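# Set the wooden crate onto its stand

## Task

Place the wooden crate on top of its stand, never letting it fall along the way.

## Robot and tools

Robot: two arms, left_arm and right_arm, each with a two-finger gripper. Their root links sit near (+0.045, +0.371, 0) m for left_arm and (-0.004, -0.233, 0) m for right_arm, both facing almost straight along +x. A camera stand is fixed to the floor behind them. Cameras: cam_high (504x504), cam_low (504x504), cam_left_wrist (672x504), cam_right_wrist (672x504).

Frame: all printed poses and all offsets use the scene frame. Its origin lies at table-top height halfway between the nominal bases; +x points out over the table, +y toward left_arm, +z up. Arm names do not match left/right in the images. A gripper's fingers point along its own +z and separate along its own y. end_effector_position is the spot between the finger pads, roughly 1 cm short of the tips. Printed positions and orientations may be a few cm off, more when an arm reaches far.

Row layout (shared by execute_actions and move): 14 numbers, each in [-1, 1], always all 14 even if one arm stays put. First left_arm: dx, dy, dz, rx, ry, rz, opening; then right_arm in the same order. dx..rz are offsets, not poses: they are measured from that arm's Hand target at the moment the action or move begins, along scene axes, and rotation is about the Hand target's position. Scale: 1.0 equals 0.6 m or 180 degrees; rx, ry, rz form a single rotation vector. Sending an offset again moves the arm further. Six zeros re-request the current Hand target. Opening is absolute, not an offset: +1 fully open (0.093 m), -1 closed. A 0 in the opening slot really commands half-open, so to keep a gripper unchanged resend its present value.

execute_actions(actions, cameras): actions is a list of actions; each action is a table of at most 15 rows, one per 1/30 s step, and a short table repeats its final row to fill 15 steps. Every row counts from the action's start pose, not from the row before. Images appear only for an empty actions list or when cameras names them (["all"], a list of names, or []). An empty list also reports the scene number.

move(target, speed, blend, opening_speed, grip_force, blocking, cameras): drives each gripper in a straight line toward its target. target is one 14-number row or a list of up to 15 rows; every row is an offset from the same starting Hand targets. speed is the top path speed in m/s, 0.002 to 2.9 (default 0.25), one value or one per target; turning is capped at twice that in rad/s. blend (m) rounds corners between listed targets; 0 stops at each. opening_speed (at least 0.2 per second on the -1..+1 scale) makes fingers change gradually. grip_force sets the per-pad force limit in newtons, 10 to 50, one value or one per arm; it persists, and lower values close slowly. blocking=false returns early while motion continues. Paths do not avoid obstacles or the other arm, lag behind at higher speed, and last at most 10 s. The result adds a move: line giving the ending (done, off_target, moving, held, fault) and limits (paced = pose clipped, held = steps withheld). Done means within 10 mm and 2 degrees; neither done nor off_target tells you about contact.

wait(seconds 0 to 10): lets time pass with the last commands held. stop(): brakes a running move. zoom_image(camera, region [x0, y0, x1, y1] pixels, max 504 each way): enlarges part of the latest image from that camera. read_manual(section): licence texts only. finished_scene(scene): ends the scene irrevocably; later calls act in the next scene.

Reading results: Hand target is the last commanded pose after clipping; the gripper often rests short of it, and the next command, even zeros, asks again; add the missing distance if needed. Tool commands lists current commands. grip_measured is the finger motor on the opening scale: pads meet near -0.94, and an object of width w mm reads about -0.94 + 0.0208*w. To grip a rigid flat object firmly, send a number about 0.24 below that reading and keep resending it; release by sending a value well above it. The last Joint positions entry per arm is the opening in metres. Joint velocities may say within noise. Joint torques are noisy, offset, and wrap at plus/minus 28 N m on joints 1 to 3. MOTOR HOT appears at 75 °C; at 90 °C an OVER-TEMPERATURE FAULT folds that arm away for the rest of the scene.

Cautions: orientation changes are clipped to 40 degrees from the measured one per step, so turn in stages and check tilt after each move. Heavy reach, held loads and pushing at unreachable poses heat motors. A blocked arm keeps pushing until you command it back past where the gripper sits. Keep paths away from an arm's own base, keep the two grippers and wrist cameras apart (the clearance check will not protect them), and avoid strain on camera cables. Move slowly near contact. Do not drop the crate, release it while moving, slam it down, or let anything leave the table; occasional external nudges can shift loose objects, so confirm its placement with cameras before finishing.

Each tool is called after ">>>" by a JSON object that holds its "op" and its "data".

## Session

>>> {"op": "execute_actions", "data": {"actions": []}}

Scene clock: 0.00 s.
left_arm: end_effector_position=(+0.4389, +0.3554, +0.0844) grip_measured=+1.000 end_effector_quat_wxyz=(+0.545, +0.043, +0.838, +0.009) | right_arm: end_effector_position=(+0.3727, -0.2666, +0.0698) grip_measured=+1.000 end_effector_quat_wxyz=(+0.541, +0.058, +0.836, -0.073)
Joint positions: left_arm=[-0.031 1.542 0.422 0.702 -0.008 0.064 0.093] | right_arm=[-0.015 1.563 0.342 0.799 0.174 0.012 0.093]
Joint velocities: within noise
Joint torques (N m): no reading
Heat: left arm: 34 °C; right arm: 37 °C.
Hand target: left_arm +0.4409, +0.3554, +0.0885; +0.549, +0.043, +0.835, +0.009 | right_arm +0.3748, -0.2666, +0.0740; +0.546, +0.058, +0.832, -0.073
Tool commands: left_gripper/opening=+1.0 right_gripper/opening=+1.0

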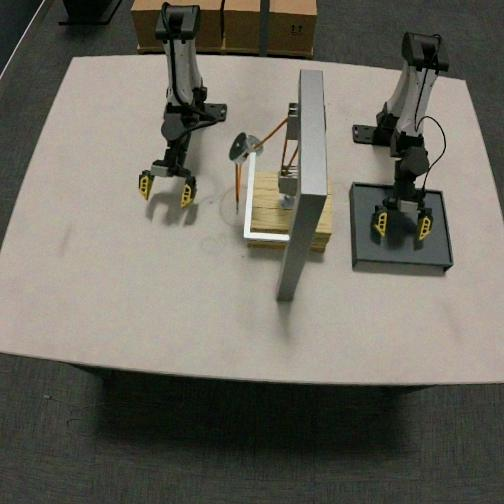

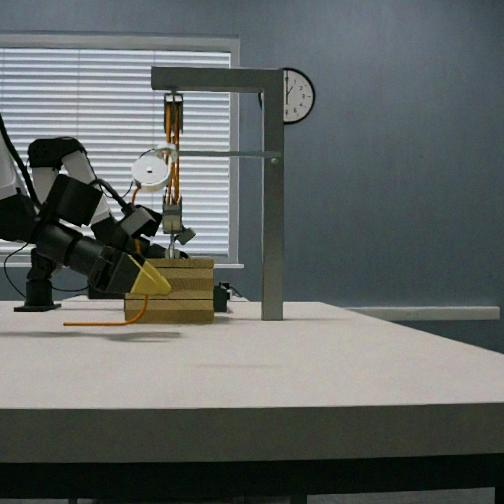

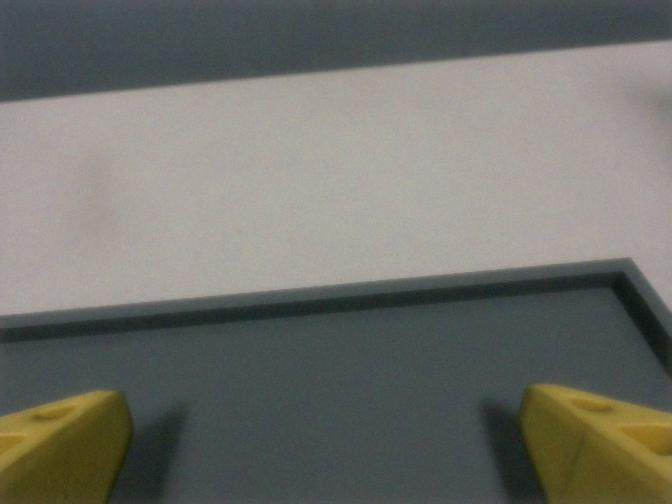

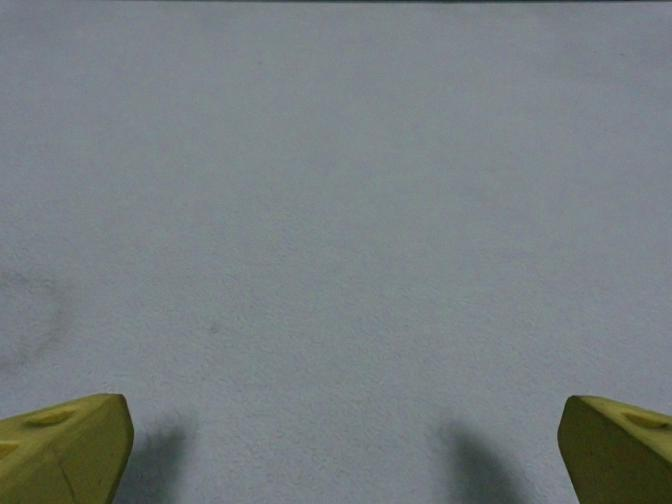

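>>> {"op": "zoom_image", "data": {"camera": "cam_high", "region": [210, 90, 460, 290]}}

>>> {"op": "zoom_image", "data": {"camera": "cam_low", "region": [50, 60, 300, 340]}}

Scaled by 2.016.

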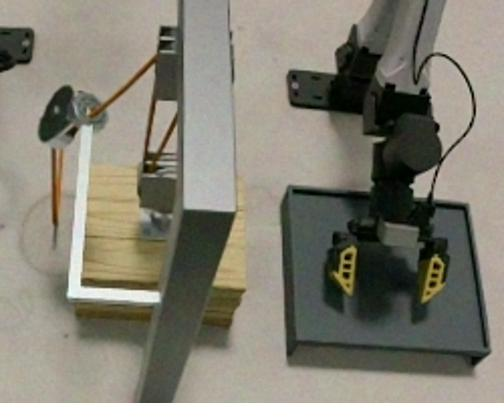

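Scaled by 1.800.

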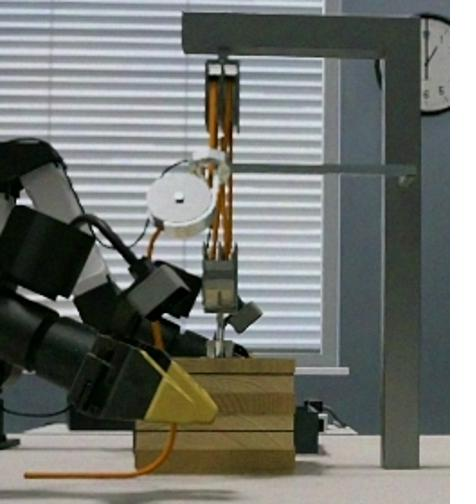

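>>> {"op": "move", "data": {"target": [-0.0932,-0.259,0.2108,-0.0933,-0.0651,-0.4513,1, -0.1497,0.136,0.0933,0.0754,-0.1161,0.3879,1], "speed": 0.4, "cameras": ["all"]}}

Scene clock: 133.43 s.
left_arm: end_effector_position=(+0.3803, +0.2016, +0.2121) grip_measured=+1.000 end_effector_quat_wxyz=(+0.501, +0.488, +0.550, -0.457) | right_arm: end_effector_position=(+0.2848, -0.1852, +0.1277) grip_measured=+1.000 end_effector_quat_wxyz=(+0.607, -0.345, +0.625, +0.350)
Joint positions: left_arm=[0.004 1.609 0.923 0.067 1.431 0.6 0.093] | right_arm=[-0.448 1.679 0.287 1.194 -1.472 -0.178 0.093]
Joint torques (N m): left_arm=[-0.35 -6.02 8.9 1.25 0.49 0.18] | right_arm=[0.06 -3.04 5.45 1.85 -0.28 -0.01]
Heat: left arm: 38 °C; right arm: 41 °C.
Hand target: left_arm +0.3849, +0.1999, +0.2151; +0.498, +0.498, +0.544, -0.456 | right_arm +0.2850, -0.1851, +0.1299; +0.612, -0.353, +0.613, +0.354
Off the commanded pose: left_arm 0.006 m, 1 deg | right_arm 0.002 m, 2 deg.
move: done

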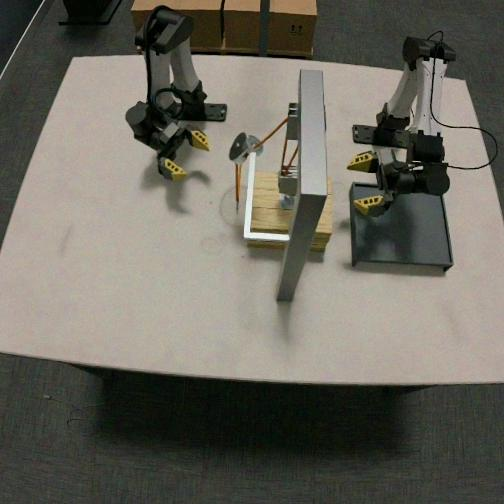

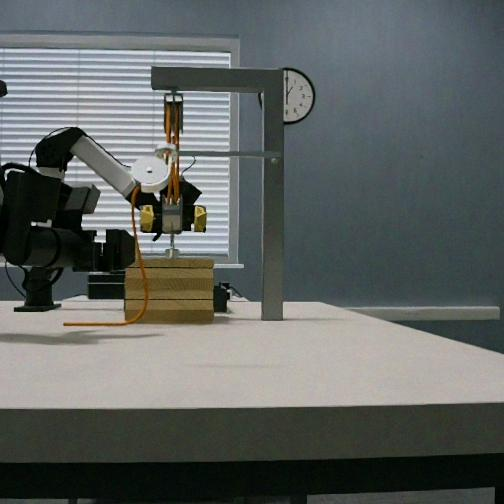

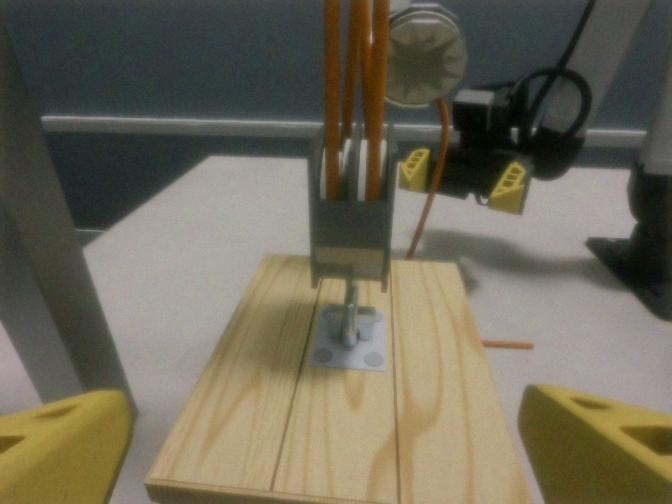

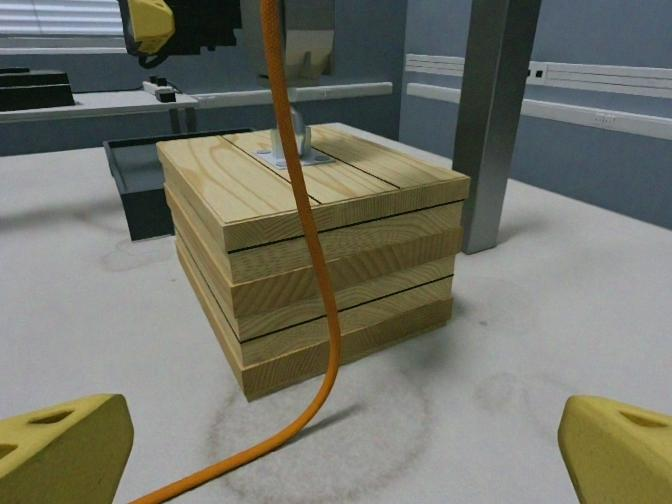

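>>> {"op": "move", "data": {"target": [[0,-0.1917,-0.025,0,0,0,1, 0.0933,0.2017,0.0333,0,0,0,1],[0,-0.1917,-0.025,0,0,0,-0.6, 0.0933,0.2017,0.0333,0,0,0,-1]], "speed": 0.2, "cameras": ["all"]}}

Scene clock: 154.90 s.
left_arm: end_effector_position=(+0.3811, +0.0850, +0.2124) grip_measured=-0.336 end_effector_quat_wxyz=(+0.503, +0.507, +0.529, -0.458) | right_arm: end_effector_position=(+0.3357, -0.0665, +0.1448) grip_measured=-0.968 end_effector_quat_wxyz=(+0.604, -0.351, +0.621, +0.354)
Joint positions: left_arm=[-0.337 1.726 0.915 0.63 1.146 0.19 0.029] | right_arm=[0.078 1.741 0.415 1.292 -0.966 -0.012 0]
Joint torques (N m): left_arm=[-0.05 -6.91 5.38 1.79 -0.1 -0.04] | right_arm=[0.72 -4.04 6.79 2.23 0.11 0.03]
Heat: left arm: 39 °C; right arm: 41 °C.
Hand target: left_arm +0.3849, +0.0849, +0.2001; +0.498, +0.498, +0.544, -0.456 | right_arm +0.3409, -0.0640, +0.1498; +0.612, -0.353, +0.613, +0.354
Off the commanded pose: left_arm 0.013 m, 2 deg | right_arm 0.008 m, 1 deg.
move: off_target (left_arm); target 2's new opening was sent with left_arm's hand 0.012 m and 2 deg from that target

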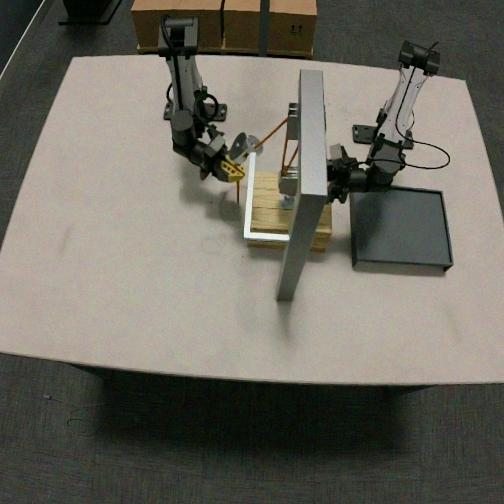

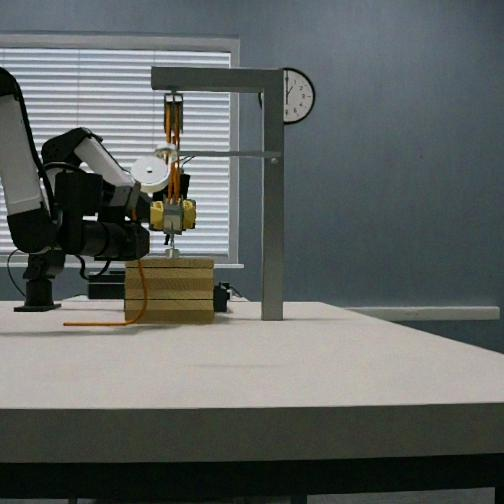

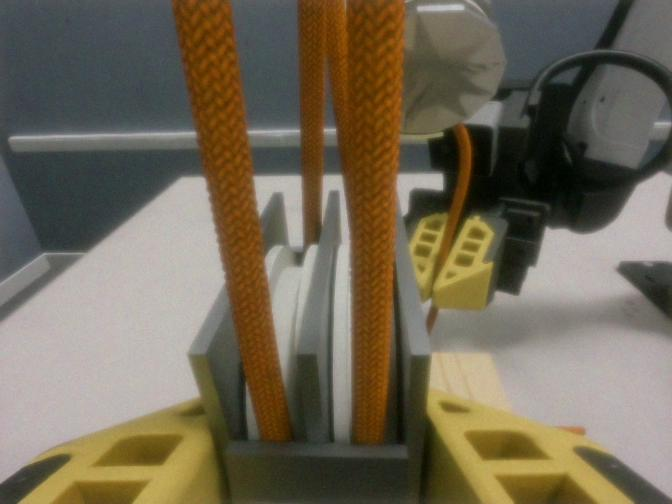

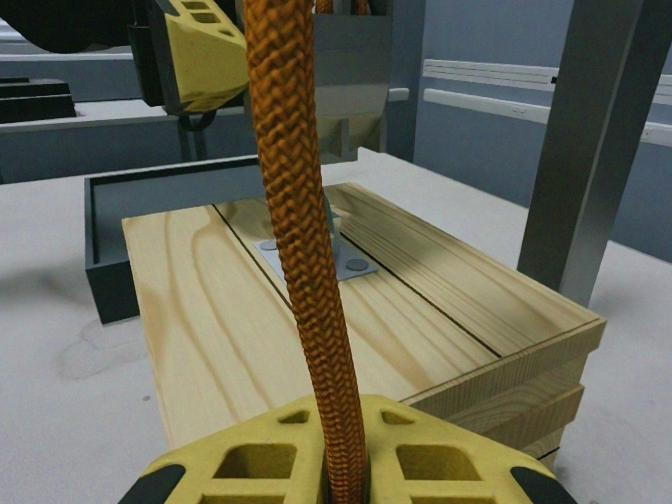

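>>> {"op": "move", "data": {"target": [0,0.083,0.095,0,0,0,-0.6, -0.1267,-0.5517,-0.0333,0,0,0,-1], "speed": 0.12, "cameras": ["cam_low","cam_high","cam_left_wrist"]}}

Scene clock: 170.67 s.
left_arm: end_effector_position=(+0.3799, +0.1142, +0.2496) grip_measured=-0.321 end_effector_quat_wxyz=(+0.497, +0.508, +0.531, -0.461) | right_arm: end_effector_position=(+0.2819, -0.3310, +0.1432) grip_measured=-0.969 end_effector_quat_wxyz=(+0.675, -0.231, +0.669, +0.209)
Joint positions: left_arm=[-0.256 1.617 0.986 0.385 1.233 0.248 0.03] | right_arm=[-0.923 1.749 0.38 1.342 -1.555 -0.059 0]
Joint torques (N m): left_arm=[4.41 -10.97 7.46 1.02 0.41 0.07] | right_arm=[-16.36 0.51 7.36 1.37 0.08 -0.15]
Heat: left arm: 39 °C; right arm: 41 °C.
Hand target: left_arm +0.3849, +0.1347, +0.2571; +0.498, +0.498, +0.544, -0.456 | right_arm +0.2649, -0.3951, +0.1299; +0.612, -0.354, +0.613, +0.354
Off the commanded pose: left_arm 0.022 m, 2 deg | right_arm 0.068 m, 24 deg.
joint sent to its limit (right arm) — joint 5 (wrist yaw), lower limit. The joint targets are off in position and orientation.
move: off_target (left_arm, right_arm)
Images, in order (width x height): cam_high 504x504, cam_low 504x504, cam_left_wrist 672x504.

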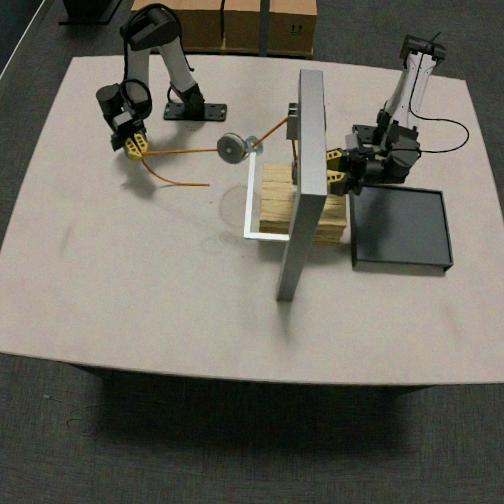

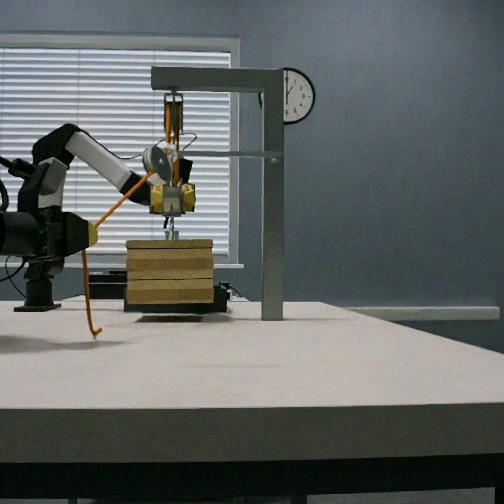

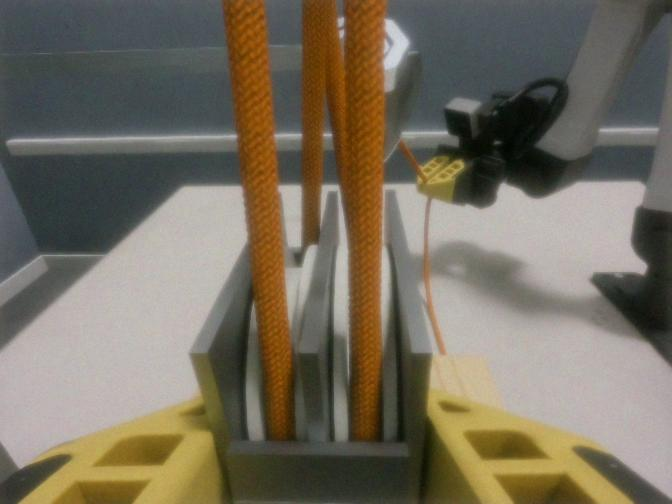

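>>> {"op": "move", "data": {"target": [0,0.0667,0.05,0,0,0,-0.6, -0.05,-0.1417,-0.0167,0,0,-0.222,-1], "speed": 0.12, "cameras": ["cam_low","cam_high","cam_left_wrist"]}}

Scene clock: 182.03 s.
left_arm: end_effector_position=(+0.3771, +0.1311, +0.2725) grip_measured=-0.321 end_effector_quat_wxyz=(+0.485, +0.514, +0.529, -0.470) | right_arm: end_effector_position=(+0.2655, -0.4035, +0.1287) grip_measured=-0.969 end_effector_quat_wxyz=(+0.691, -0.154, +0.690, +0.150)
Joint positions: left_arm=[-0.205 1.578 1.077 0.156 1.307 0.335 0.03] | right_arm=[-1.122 1.864 0.454 1.341 -1.555 -0.074 0]
Joint torques (N m): left_arm=[9.1 -12.37 7.51 0.89 0.78 0.17] | right_arm=[-18.02 0.03 11.48 1.35 -0.02 -0.09]
Heat: left arm: 40 °C; right arm: 41 °C.
Hand target: left_arm +0.3849, +0.1747, +0.2871; +0.498, +0.498, +0.544, -0.456 | right_arm +0.2349, -0.4801, +0.1199; +0.696, -0.123, +0.696, +0.123
Off the commanded pose: left_arm 0.047 m, 3 deg | right_arm 0.083 m, 5 deg.
joint sent to its limit (right arm) — joint 5 (wrist yaw), lower limit. The joint targets are off in position and orientation.
move: off_target (left_arm, right_arm)
Images, in order (width x height): cam_high 504x504, cam_low 504x504, cam_left_wrist 672x504.

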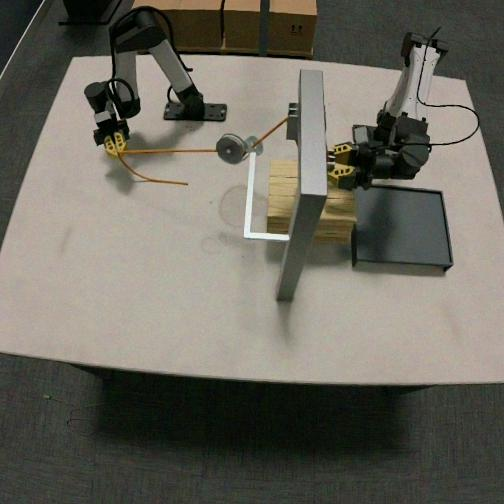

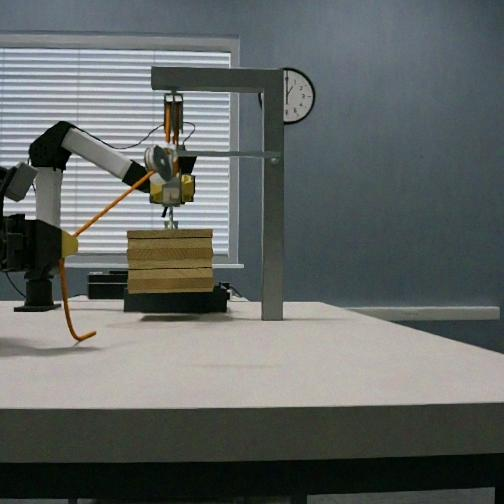

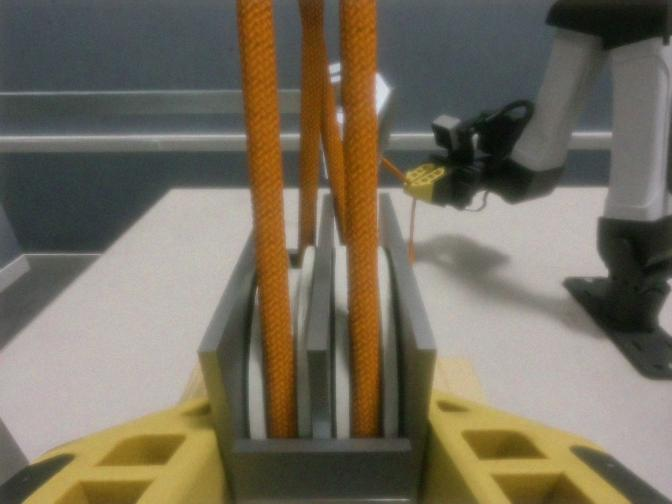

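>>> {"op": "move", "data": {"target": [0,0.17,0,0,0,0,-0.6, 0.02,0.1167,0.0167,0,0,0,-1], "speed": 0.1, "cameras": ["cam_low","cam_high"]}}

Scene clock: 191.63 s.
left_arm: end_effector_position=(+0.3733, +0.1603, +0.2825) grip_measured=-0.321 end_effector_quat_wxyz=(+0.493, +0.524, +0.503, -0.479) | right_arm: end_effector_position=(+0.2568, -0.3913, +0.1280) grip_measured=-0.969 end_effector_quat_wxyz=(+0.689, -0.142, +0.693, +0.156)
Joint positions: left_arm=[-0.116 1.566 1.104 0.043 1.437 0.451 0.03] | right_arm=[-1.132 1.819 0.388 1.336 -1.555 -0.074 0]
Joint torques (N m): left_arm=[21.63 -12.25 4.67 0.4 1.6 0.59] | right_arm=[-5.87 -5.49 3.89 1.56 0.15 -0.08]
Heat: left arm: 42 °C; right arm: 42 °C.
Hand target: left_arm +0.3850, +0.2768, +0.2870; +0.498, +0.498, +0.544, -0.456 | right_arm +0.2469, -0.4101, +0.1299; +0.696, -0.123, +0.696, +0.123
Off the commanded pose: left_arm 0.117 m, 6 deg | right_arm 0.021 m, 4 deg.
joint sent to its limit (left arm) — joint 5 (wrist yaw), upper limit. The joint targets are off in position and orientation.
move: off_target (left_arm, right_arm)
Images, in order (width x height): cam_high 504x504, cam_low 504x504.

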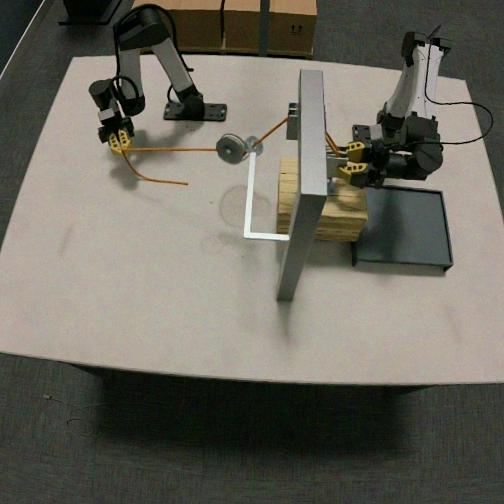

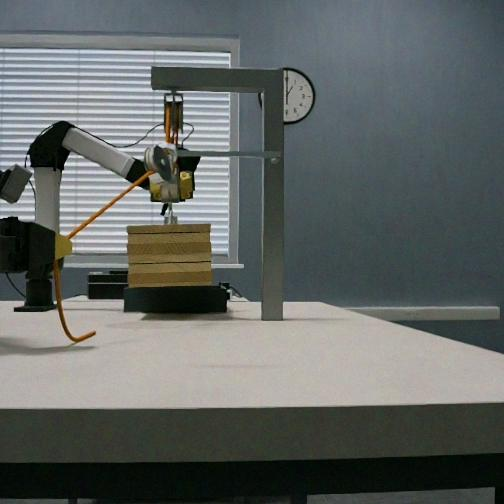

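>>> {"op": "move", "data": {"target": [0,0.02,0,0,0,0,-0.6, 0.0167,0.1,0.01,0,0,0,-1], "speed": 0.08, "cameras": ["cam_low","cam_high"]}}

Scene clock: 197.53 s.
left_arm: end_effector_position=(+0.3709, +0.1708, +0.2726) grip_measured=-0.321 end_effector_quat_wxyz=(+0.494, +0.521, +0.507, -0.478) | right_arm: end_effector_position=(+0.2497, -0.3253, +0.1380) grip_measured=-0.969 end_effector_quat_wxyz=(+0.683, -0.173, +0.687, +0.179)
Joint positions: left_arm=[-0.086 1.562 1.083 -0.027 1.455 0.533 0.03] | right_arm=[-1.024 1.619 0.204 1.336 -1.525 -0.07 0]
Joint torques (N m): left_arm=[22.19 -13.01 5.83 0.43 1.47 0.32] | right_arm=[-2.66 -3.38 3.45 1.69 1.21 -0.07]
Heat: left arm: 43 °C; right arm: 42 °C.
Hand target: left_arm +0.3850, +0.2888, +0.2871; +0.498, +0.498, +0.544, -0.456 | right_arm +0.2569, -0.3501, +0.1360; +0.696, -0.123, +0.696, +0.123
Off the commanded pose: left_arm 0.120 m, 6 deg | right_arm 0.026 m, 9 deg.
joint sent to its limit (left arm) — joint 5 (wrist yaw), upper limit. The joint targets are off in position and orientation.
move: off_target (left_arm, right_arm)
Images, in order (width x height): cam_high 504x504, cam_low 504x504.

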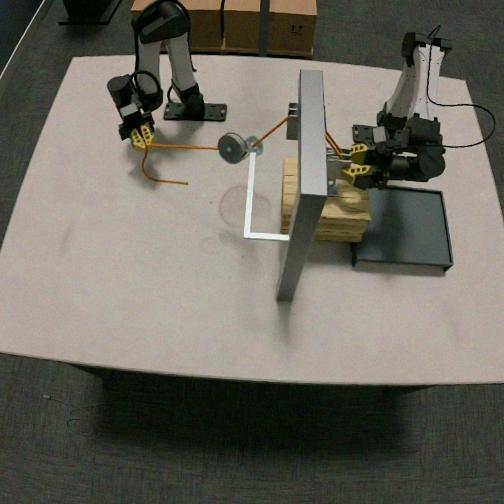

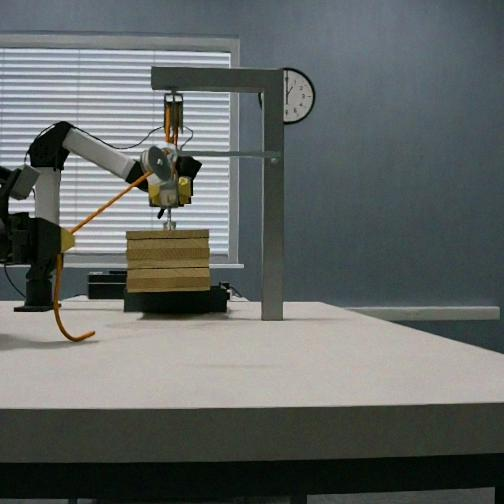

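>>> {"op": "move", "data": {"target": [0,0.02,0.0667,0,0,0,-0.6, 0.0,0.0167,0.0,0,0,0,-1], "speed": 0.08, "cameras": ["cam_low","cam_high"]}}

Scene clock: 203.63 s.
left_arm: end_effector_position=(+0.3698, +0.1769, +0.2786) grip_measured=-0.321 end_effector_quat_wxyz=(+0.483, +0.509, +0.527, -0.479) | right_arm: end_effector_position=(+0.2518, -0.3231, +0.1353) grip_measured=-0.969 end_effector_quat_wxyz=(+0.683, -0.156, +0.693, +0.168)
Joint positions: left_arm=[-0.069 1.548 1.136 -0.212 1.444 0.608 0.03] | right_arm=[-1.007 1.601 0.174 1.336 -1.467 -0.07 0]
Joint torques (N m): left_arm=[23.04 -15.41 9.98 0.68 1.67 -0.27] | right_arm=[-1.33 -3.78 3.06 1.94 0.95 0.03]
Heat: left arm: 47 °C; right arm: 41 °C.
Hand target: left_arm +0.3850, +0.3008, +0.3271; +0.498, +0.498, +0.544, -0.456 | right_arm +0.2569, -0.3401, +0.1359; +0.696, -0.123, +0.696, +0.123
Off the commanded pose: left_arm 0.134 m, 4 deg | right_arm 0.018 m, 7 deg.
joint sent to its limit (left arm) — joint 5 (wrist yaw), upper limit. The joint targets are off in position and orientation.
move: off_target (left_arm, right_arm)
Images, in order (width x height): cam_high 504x504, cam_low 504x504.

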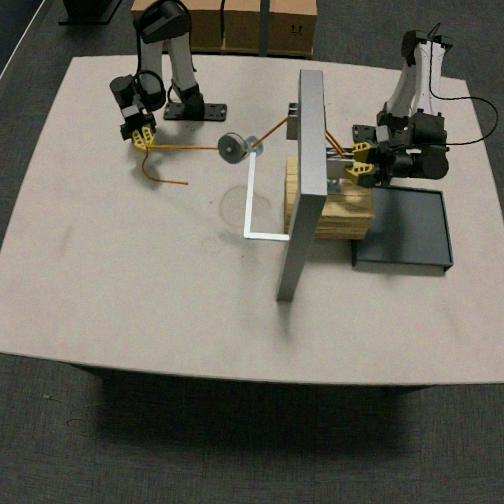

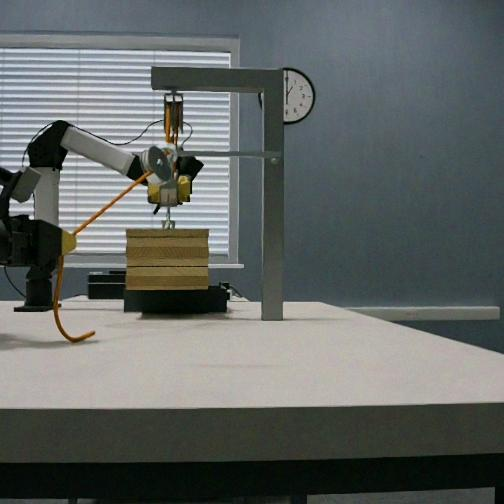

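>>> {"op": "move", "data": {"target": [0,0.0,-0.05,0,0,0,-0.6, 0.0717,0.25,0.0817,0,0,0,-1], "speed": 0.07, "cameras": ["cam_low","cam_high"]}}

Scene clock: 214.90 s.
left_arm: end_effector_position=(+0.3602, +0.2186, +0.2687) grip_measured=-0.321 end_effector_quat_wxyz=(+0.504, +0.497, +0.537, -0.459) | right_arm: end_effector_position=(+0.2959, -0.1857, +0.1865) grip_measured=-0.970 end_effector_quat_wxyz=(+0.703, -0.135, +0.686, +0.132)
Joint positions: left_arm=[0.062 1.563 1.201 -0.742 1.491 1.111 0.03] | right_arm=[-0.109 0.943 0.084 0.883 -0.487 0.004 0]
Joint torques (N m): left_arm=[17.55 -8.54 10.52 0.34 1.37 -0.04] | right_arm=[0.17 -1.06 9.09 1.72 0.42 -0.03]
Heat: left arm: 59 °C; right arm: 41 °C.
Hand target: left_arm +0.3849, +0.3007, +0.2970; +0.498, +0.498, +0.544, -0.457 | right_arm +0.2999, -0.1901, +0.1850; +0.696, -0.123, +0.696, +0.123
Off the commanded pose: left_arm 0.090 m, 1 deg | right_arm 0.006 m, 2 deg.
joint sent to its limit (left arm) — joint 5 (wrist yaw), upper limit. The joint targets are off in position and orientation.
move: off_target (left_arm)
Images, in order (width x height): cam_high 504x504, cam_low 504x504.

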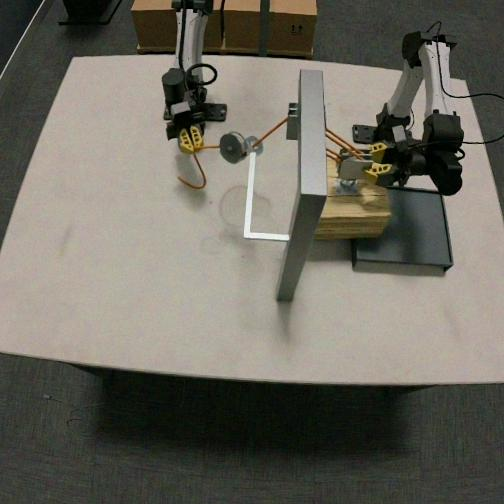

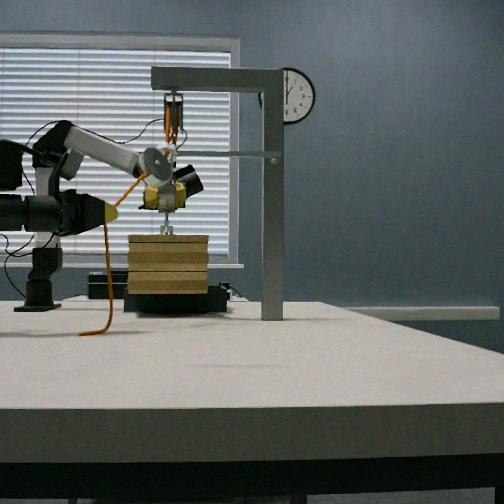

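>>> {"op": "move", "data": {"target": [0,0.0,-0.025,0,0,0,-0.6, 0.0333,0.1,0.0417,0,0,0,-1], "speed": 0.07, "cameras": ["cam_low","cam_high","cam_right_wrist"]}}

Scene clock: 222.77 s.
left_arm: end_effector_position=(+0.3590, +0.2361, +0.2689) grip_measured=-0.321 end_effector_quat_wxyz=(+0.522, +0.479, +0.536, -0.460) | right_arm: end_effector_position=(+0.3158, -0.1318, +0.2078) grip_measured=-0.970 end_effector_quat_wxyz=(+0.699, -0.123, +0.693, +0.126)
Joint positions: left_arm=[0.121 1.584 1.215 -0.895 1.536 1.271 0.03] | right_arm=[0.254 1 0.218 0.792 -0.099 0.004 0]
Joint torques (N m): left_arm=[14.27 -7.1 9.88 0.36 0.81 -0.04] | right_arm=[0.96 -0.34 10.07 2.06 0.17 -0.11]
Heat: left arm: 61 °C; right arm: 42 °C.
Hand target: left_arm +0.3849, +0.3007, +0.2821; +0.498, +0.498, +0.544, -0.456 | right_arm +0.3199, -0.1301, +0.2099; +0.696, -0.123, +0.696, +0.123
Off the commanded pose: left_arm 0.071 m, 4 deg | right_arm 0.005 m, 1 deg.
move: off_target (left_arm)
Images, in order (width x height): cam_high 504x504, cam_low 504x504, cam_right_wrist 672x504.

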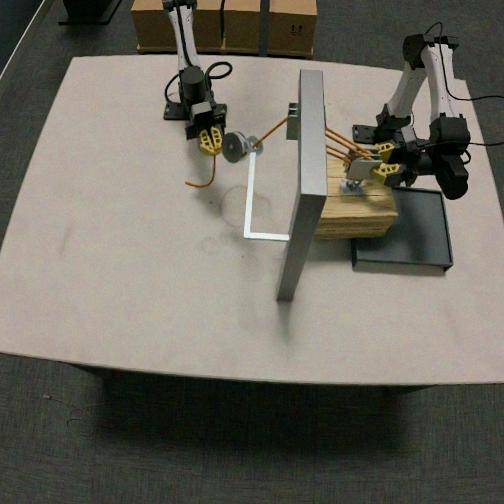

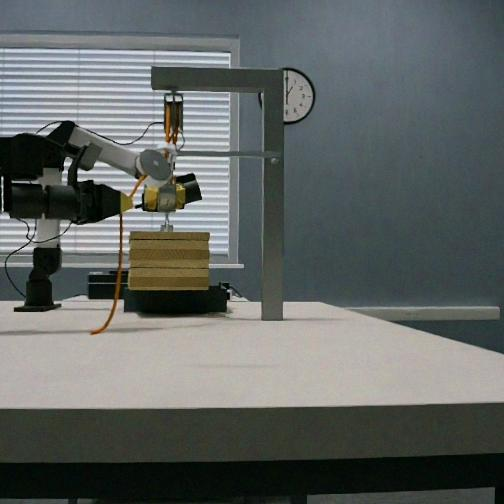

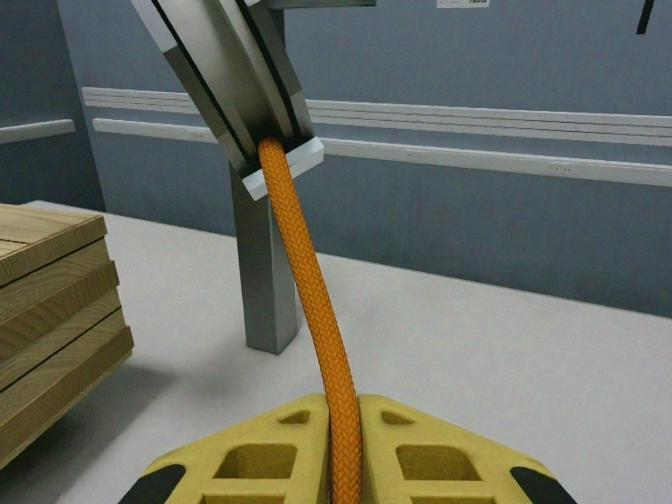

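>>> {"op": "move", "data": {"target": [[0,0,0,0,0,0,-0.6, 0,0,0,0,0,0,0.2],[0,0,0,0,0,0,-0.6, -0.1167,-0.0667,-0.0667,0,0,0,0.2],[0,0,0,0,0,0,-0.6, 0.1333,-0.1333,-0.1833,-0.0476,0.0346,0.3765,-1]], "speed": [0.25,0.25,0.4], "cameras": ["cam_low","cam_high","cam_right_wrist"]}}

Scene clock: 244.40 s.
left_arm: end_effector_position=(+0.3661, +0.2714, +0.2693) grip_measured=-0.321 end_effector_quat_wxyz=(+0.483, +0.464, +0.597, -0.442) | right_arm: end_effector_position=(+0.3971, -0.2119, +0.1006) grip_measured=-0.981 end_effector_quat_wxyz=(+0.588, -0.398, +0.591, +0.382)
Joint positions: left_arm=[0.229 1.765 1.491 -1.61 1.419 1.806 0.03] | right_arm=[-0.382 2.065 0.931 0.464 -1.544 -0.687 0]
Joint torques (N m): left_arm=[6.35 -7.61 10.13 0.07 0.84 0.36] | right_arm=[0.75 -6.63 7.62 1.32 -0.51 -0.21]
Heat: left arm: 57 °C; right arm: 43 °C.
Hand target: left_arm +0.3849, +0.3008, +0.2820; +0.498, +0.498, +0.544, -0.456 | right_arm +0.3999, -0.2101, +0.1000; +0.462, -0.532, +0.551, +0.447
Off the commanded pose: left_arm 0.037 m, 8 deg | right_arm 0.003 m, 23 deg.
joint read past its limit (left arm) — joint 4 (wrist pitch), lower limit.
joint sent to its limit (left arm) — joint 4 (wrist pitch), lower limit. The joint targets are off in orientation, not in position.
joint sent to its limit (right arm) — joint 5 (wrist yaw), lower limit. The joint targets are off in orientation, not in position.
move: off_target (left_arm, right_arm); target 3's new opening was sent with right_arm's hand 0.004 m and 23 deg from that target
Images, in order (width x height): cam_high 504x504, cam_low 504x504, cam_right_wrist 672x504.

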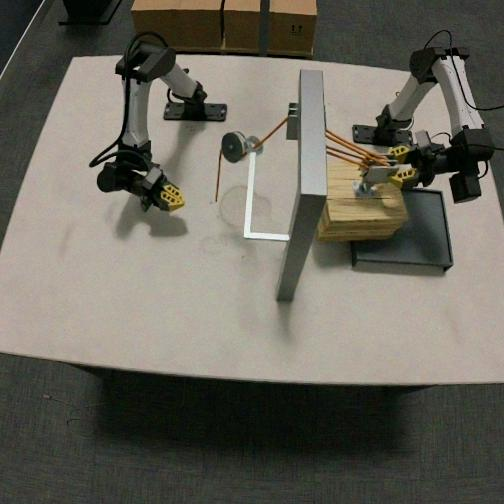

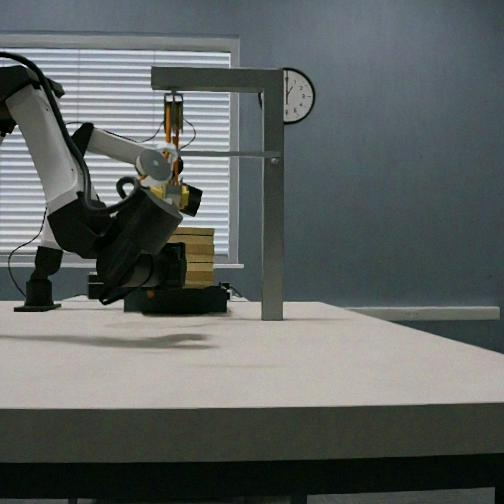

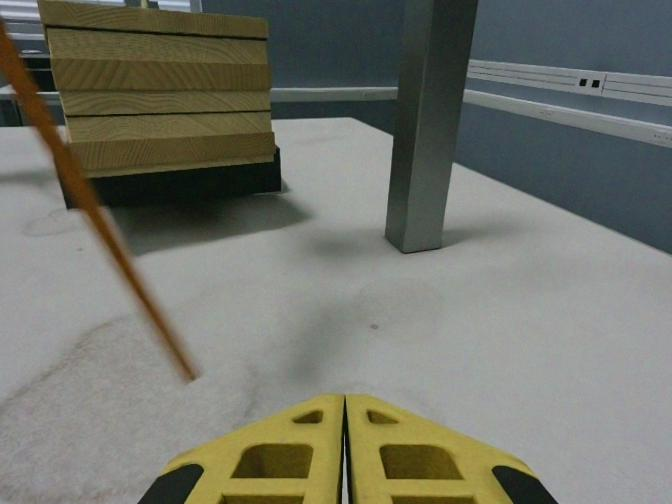

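>>> {"op": "move", "data": {"target": [[0,0,0,0,0,0,-0.6, 0.0083,0.4,-0.0167,0,0,0,-1],[0.0167,0.0333,0,0,0,0,-0.6, -0.0367,0.5583,-0.02,0,0,0,-1]], "speed": [0.3,0.15], "blend": [0.03,0], "cameras": ["cam_low","cam_high","cam_right_wrist","cam_left_wrist"]}}

Scene clock: 260.13 s.
left_arm: end_effector_position=(+0.3692, +0.2801, +0.2686) grip_measured=-0.321 end_effector_quat_wxyz=(+0.479, +0.464, +0.608, -0.431) | right_arm: end_effector_position=(+0.3727, +0.1187, +0.0910) grip_measured=-0.981 end_effector_quat_wxyz=(-0.458, +0.532, -0.553, -0.448)
Joint positions: left_arm=[0.253 1.772 1.513 -1.621 1.393 1.803 0.03] | right_arm=[0.461 2.184 1.137 0.682 -1.049 -0.312 0]
Joint torques (N m): left_arm=[8.59 -6.57 10.7 0.18 0.99 0.39] | right_arm=[0.9 -7.51 9.02 2.1 -0.03 0.05]
Heat: left arm: 51 °C; right arm: 43 °C.
Hand target: left_arm +0.3950, +0.3207, +0.2821; +0.498, +0.498, +0.544, -0.456 | right_arm +0.3779, +0.1250, +0.0881; -0.462, +0.532, -0.551, -0.447
Off the commanded pose: left_arm 0.050 m, 9 deg | right_arm 0.009 m, 1 deg.
joint read past its limit (left arm) — joint 4 (wrist pitch), lower limit.
joint sent to its limit (left arm) — joint 4 (wrist pitch), lower limit. The joint targets are off in position and orientation.
move: off_target (left_arm)

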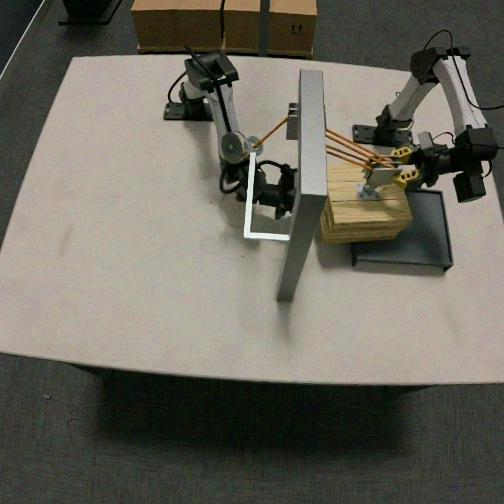

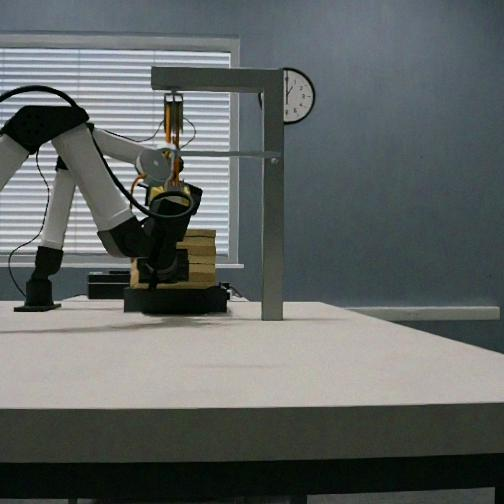

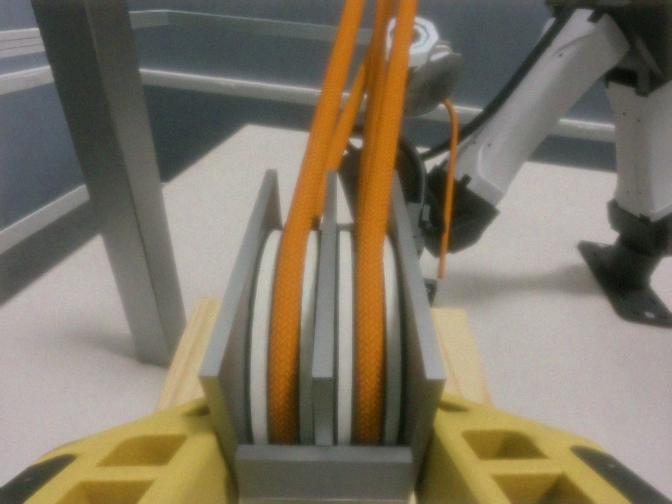

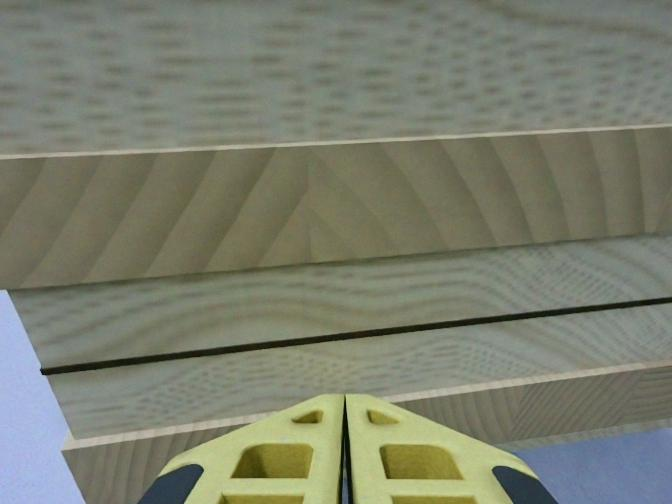

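>>> {"op": "move", "data": {"target": [[0,0.02,0,0,0,0,-0.6, -0.055,0.0417,-0.005,0,0,0,-1],[0,0.05,0,0,0,0,-0.6, -0.0567,0.1667,-0.005,0,0,0,-1]], "speed": [0.15,0.06], "blend": [0.01,0], "cameras": ["cam_high","cam_right_wrist"]}}

Scene clock: 270.77 s.
left_arm: end_effector_position=(+0.3776, +0.3235, +0.2662) grip_measured=-0.321 end_effector_quat_wxyz=(+0.498, +0.441, +0.638, -0.387) | right_arm: end_effector_position=(+0.3918, +0.1734, +0.0850) grip_measured=-0.981 end_effector_quat_wxyz=(+0.498, -0.489, +0.599, +0.392)
Joint positions: left_arm=[0.382 1.772 1.529 -1.621 1.356 1.815 0.03] | right_arm=[0.596 2.257 1.221 0.768 -0.735 -0.199 0]
Joint torques (N m): left_arm=[5.38 -7.2 9.96 0.2 1.19 0.32] | right_arm=[9.54 -7.98 10.66 2.1 -0.83 0.06]
Heat: left arm: 49 °C; right arm: 43 °C.
Hand target: left_arm +0.3950, +0.3508, +0.2821; +0.498, +0.498, +0.544, -0.456 | right_arm +0.3438, +0.2250, +0.0850; +0.462, -0.532, +0.551, +0.447
Off the commanded pose: left_arm 0.036 m, 15 deg | right_arm 0.070 m, 11 deg.
joint read past its limit (left arm) — joint 4 (wrist pitch), lower limit.
joint sent to its limit (left arm) — joint 4 (wrist pitch), lower limit. The joint targets are off in orientation, not in position.
move: off_target (left_arm, right_arm)
Images, in order (width x height): cam_high 504x504, cam_right_wrist 672x504.

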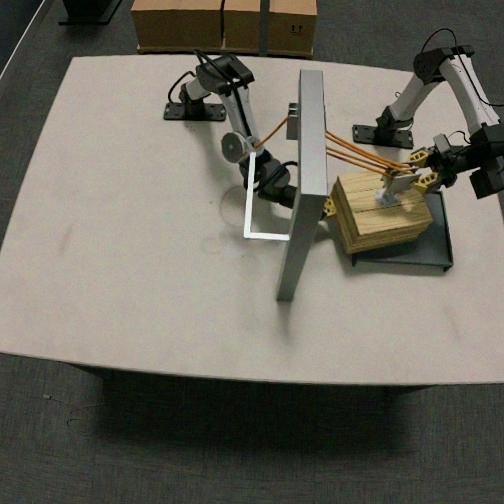

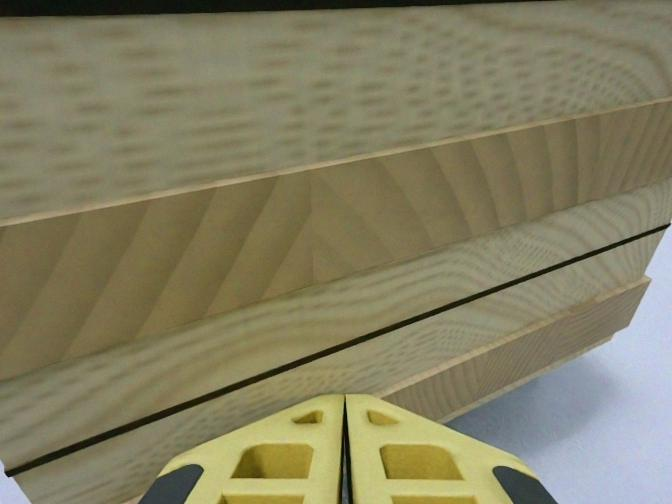

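>>> {"op": "move", "data": {"target": [[-0.029,-0.0455,-0.0265,0,0,0,0.3, 0.077,-0.158,0,0,0,0,-1],[-0.0917,0.1487,0.0465,0,0,0,0.3, -0.023,-0.1667,0,0,0,0,-1],[-0.2417,0.1153,-0.0367,0.1844,0.2014,0.4457,-1, -0.023,-0.1667,0,0,0,0,-1]], "speed": [0.2,0.2,0.4], "cameras": ["cam_high","cam_right_wrist","cam_left_wrist"]}}

Scene clock: 302.17 s.
left_arm: end_effector_position=(+0.2520, +0.4207, +0.2615) grip_measured=-0.972 end_effector_quat_wxyz=(+0.348, +0.004, +0.937, +0.001) | right_arm: end_effector_position=(+0.3301, +0.1238, +0.0676) grip_measured=-0.981 end_effector_quat_wxyz=(-0.446, +0.531, -0.561, -0.452)
Joint positions: left_arm=[0.485 0.87 1.183 -1.23 0.303 0.379 0] | right_arm=[0.522 2.163 0.968 0.83 -0.996 -0.275 0]
Joint torques (N m): left_arm=[-0.44 -0.77 6.3 1.44 0.11 -0.1] | right_arm=[0.34 -12.48 4.21 2.08 -0.01 -0.02]
Heat: left arm: 46 °C; right arm: 43 °C.
Hand target: left_arm +0.2499, +0.4199, +0.2601; +0.343, +0.000, +0.939, +0.000 | right_arm +0.3300, +0.1250, +0.0850; -0.462, +0.532, -0.551, -0.447
Off the commanded pose: left_arm 0.003 m, 1 deg | right_arm 0.017 m, 2 deg.
move: off_target (right_arm)
Images, in order (width x height): cam_high 504x504, cam_left_wrist 672x504, cam_right_wrist 672x504.

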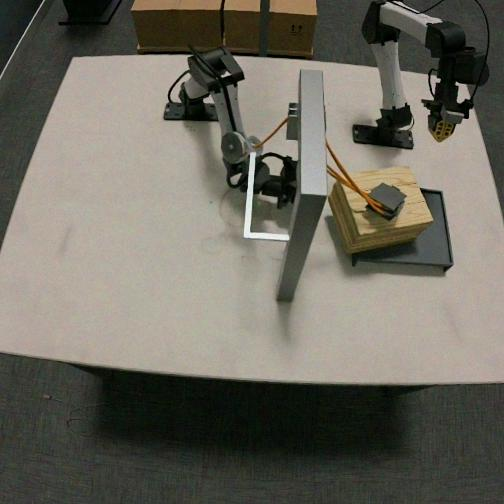

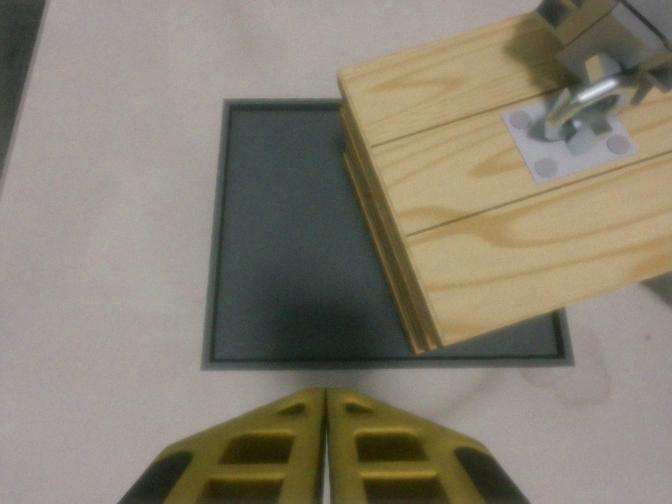

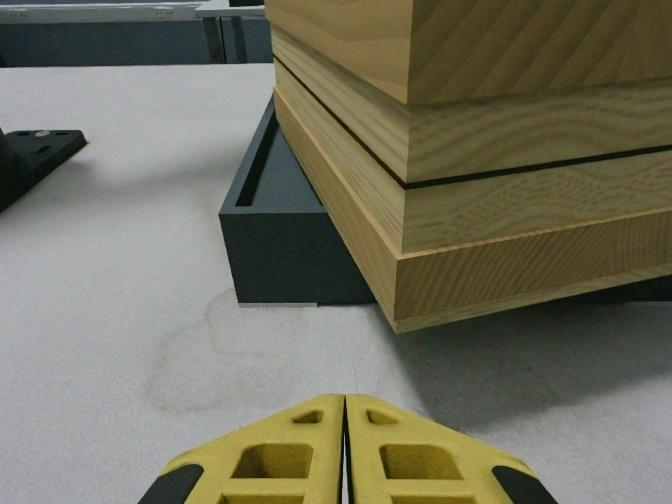

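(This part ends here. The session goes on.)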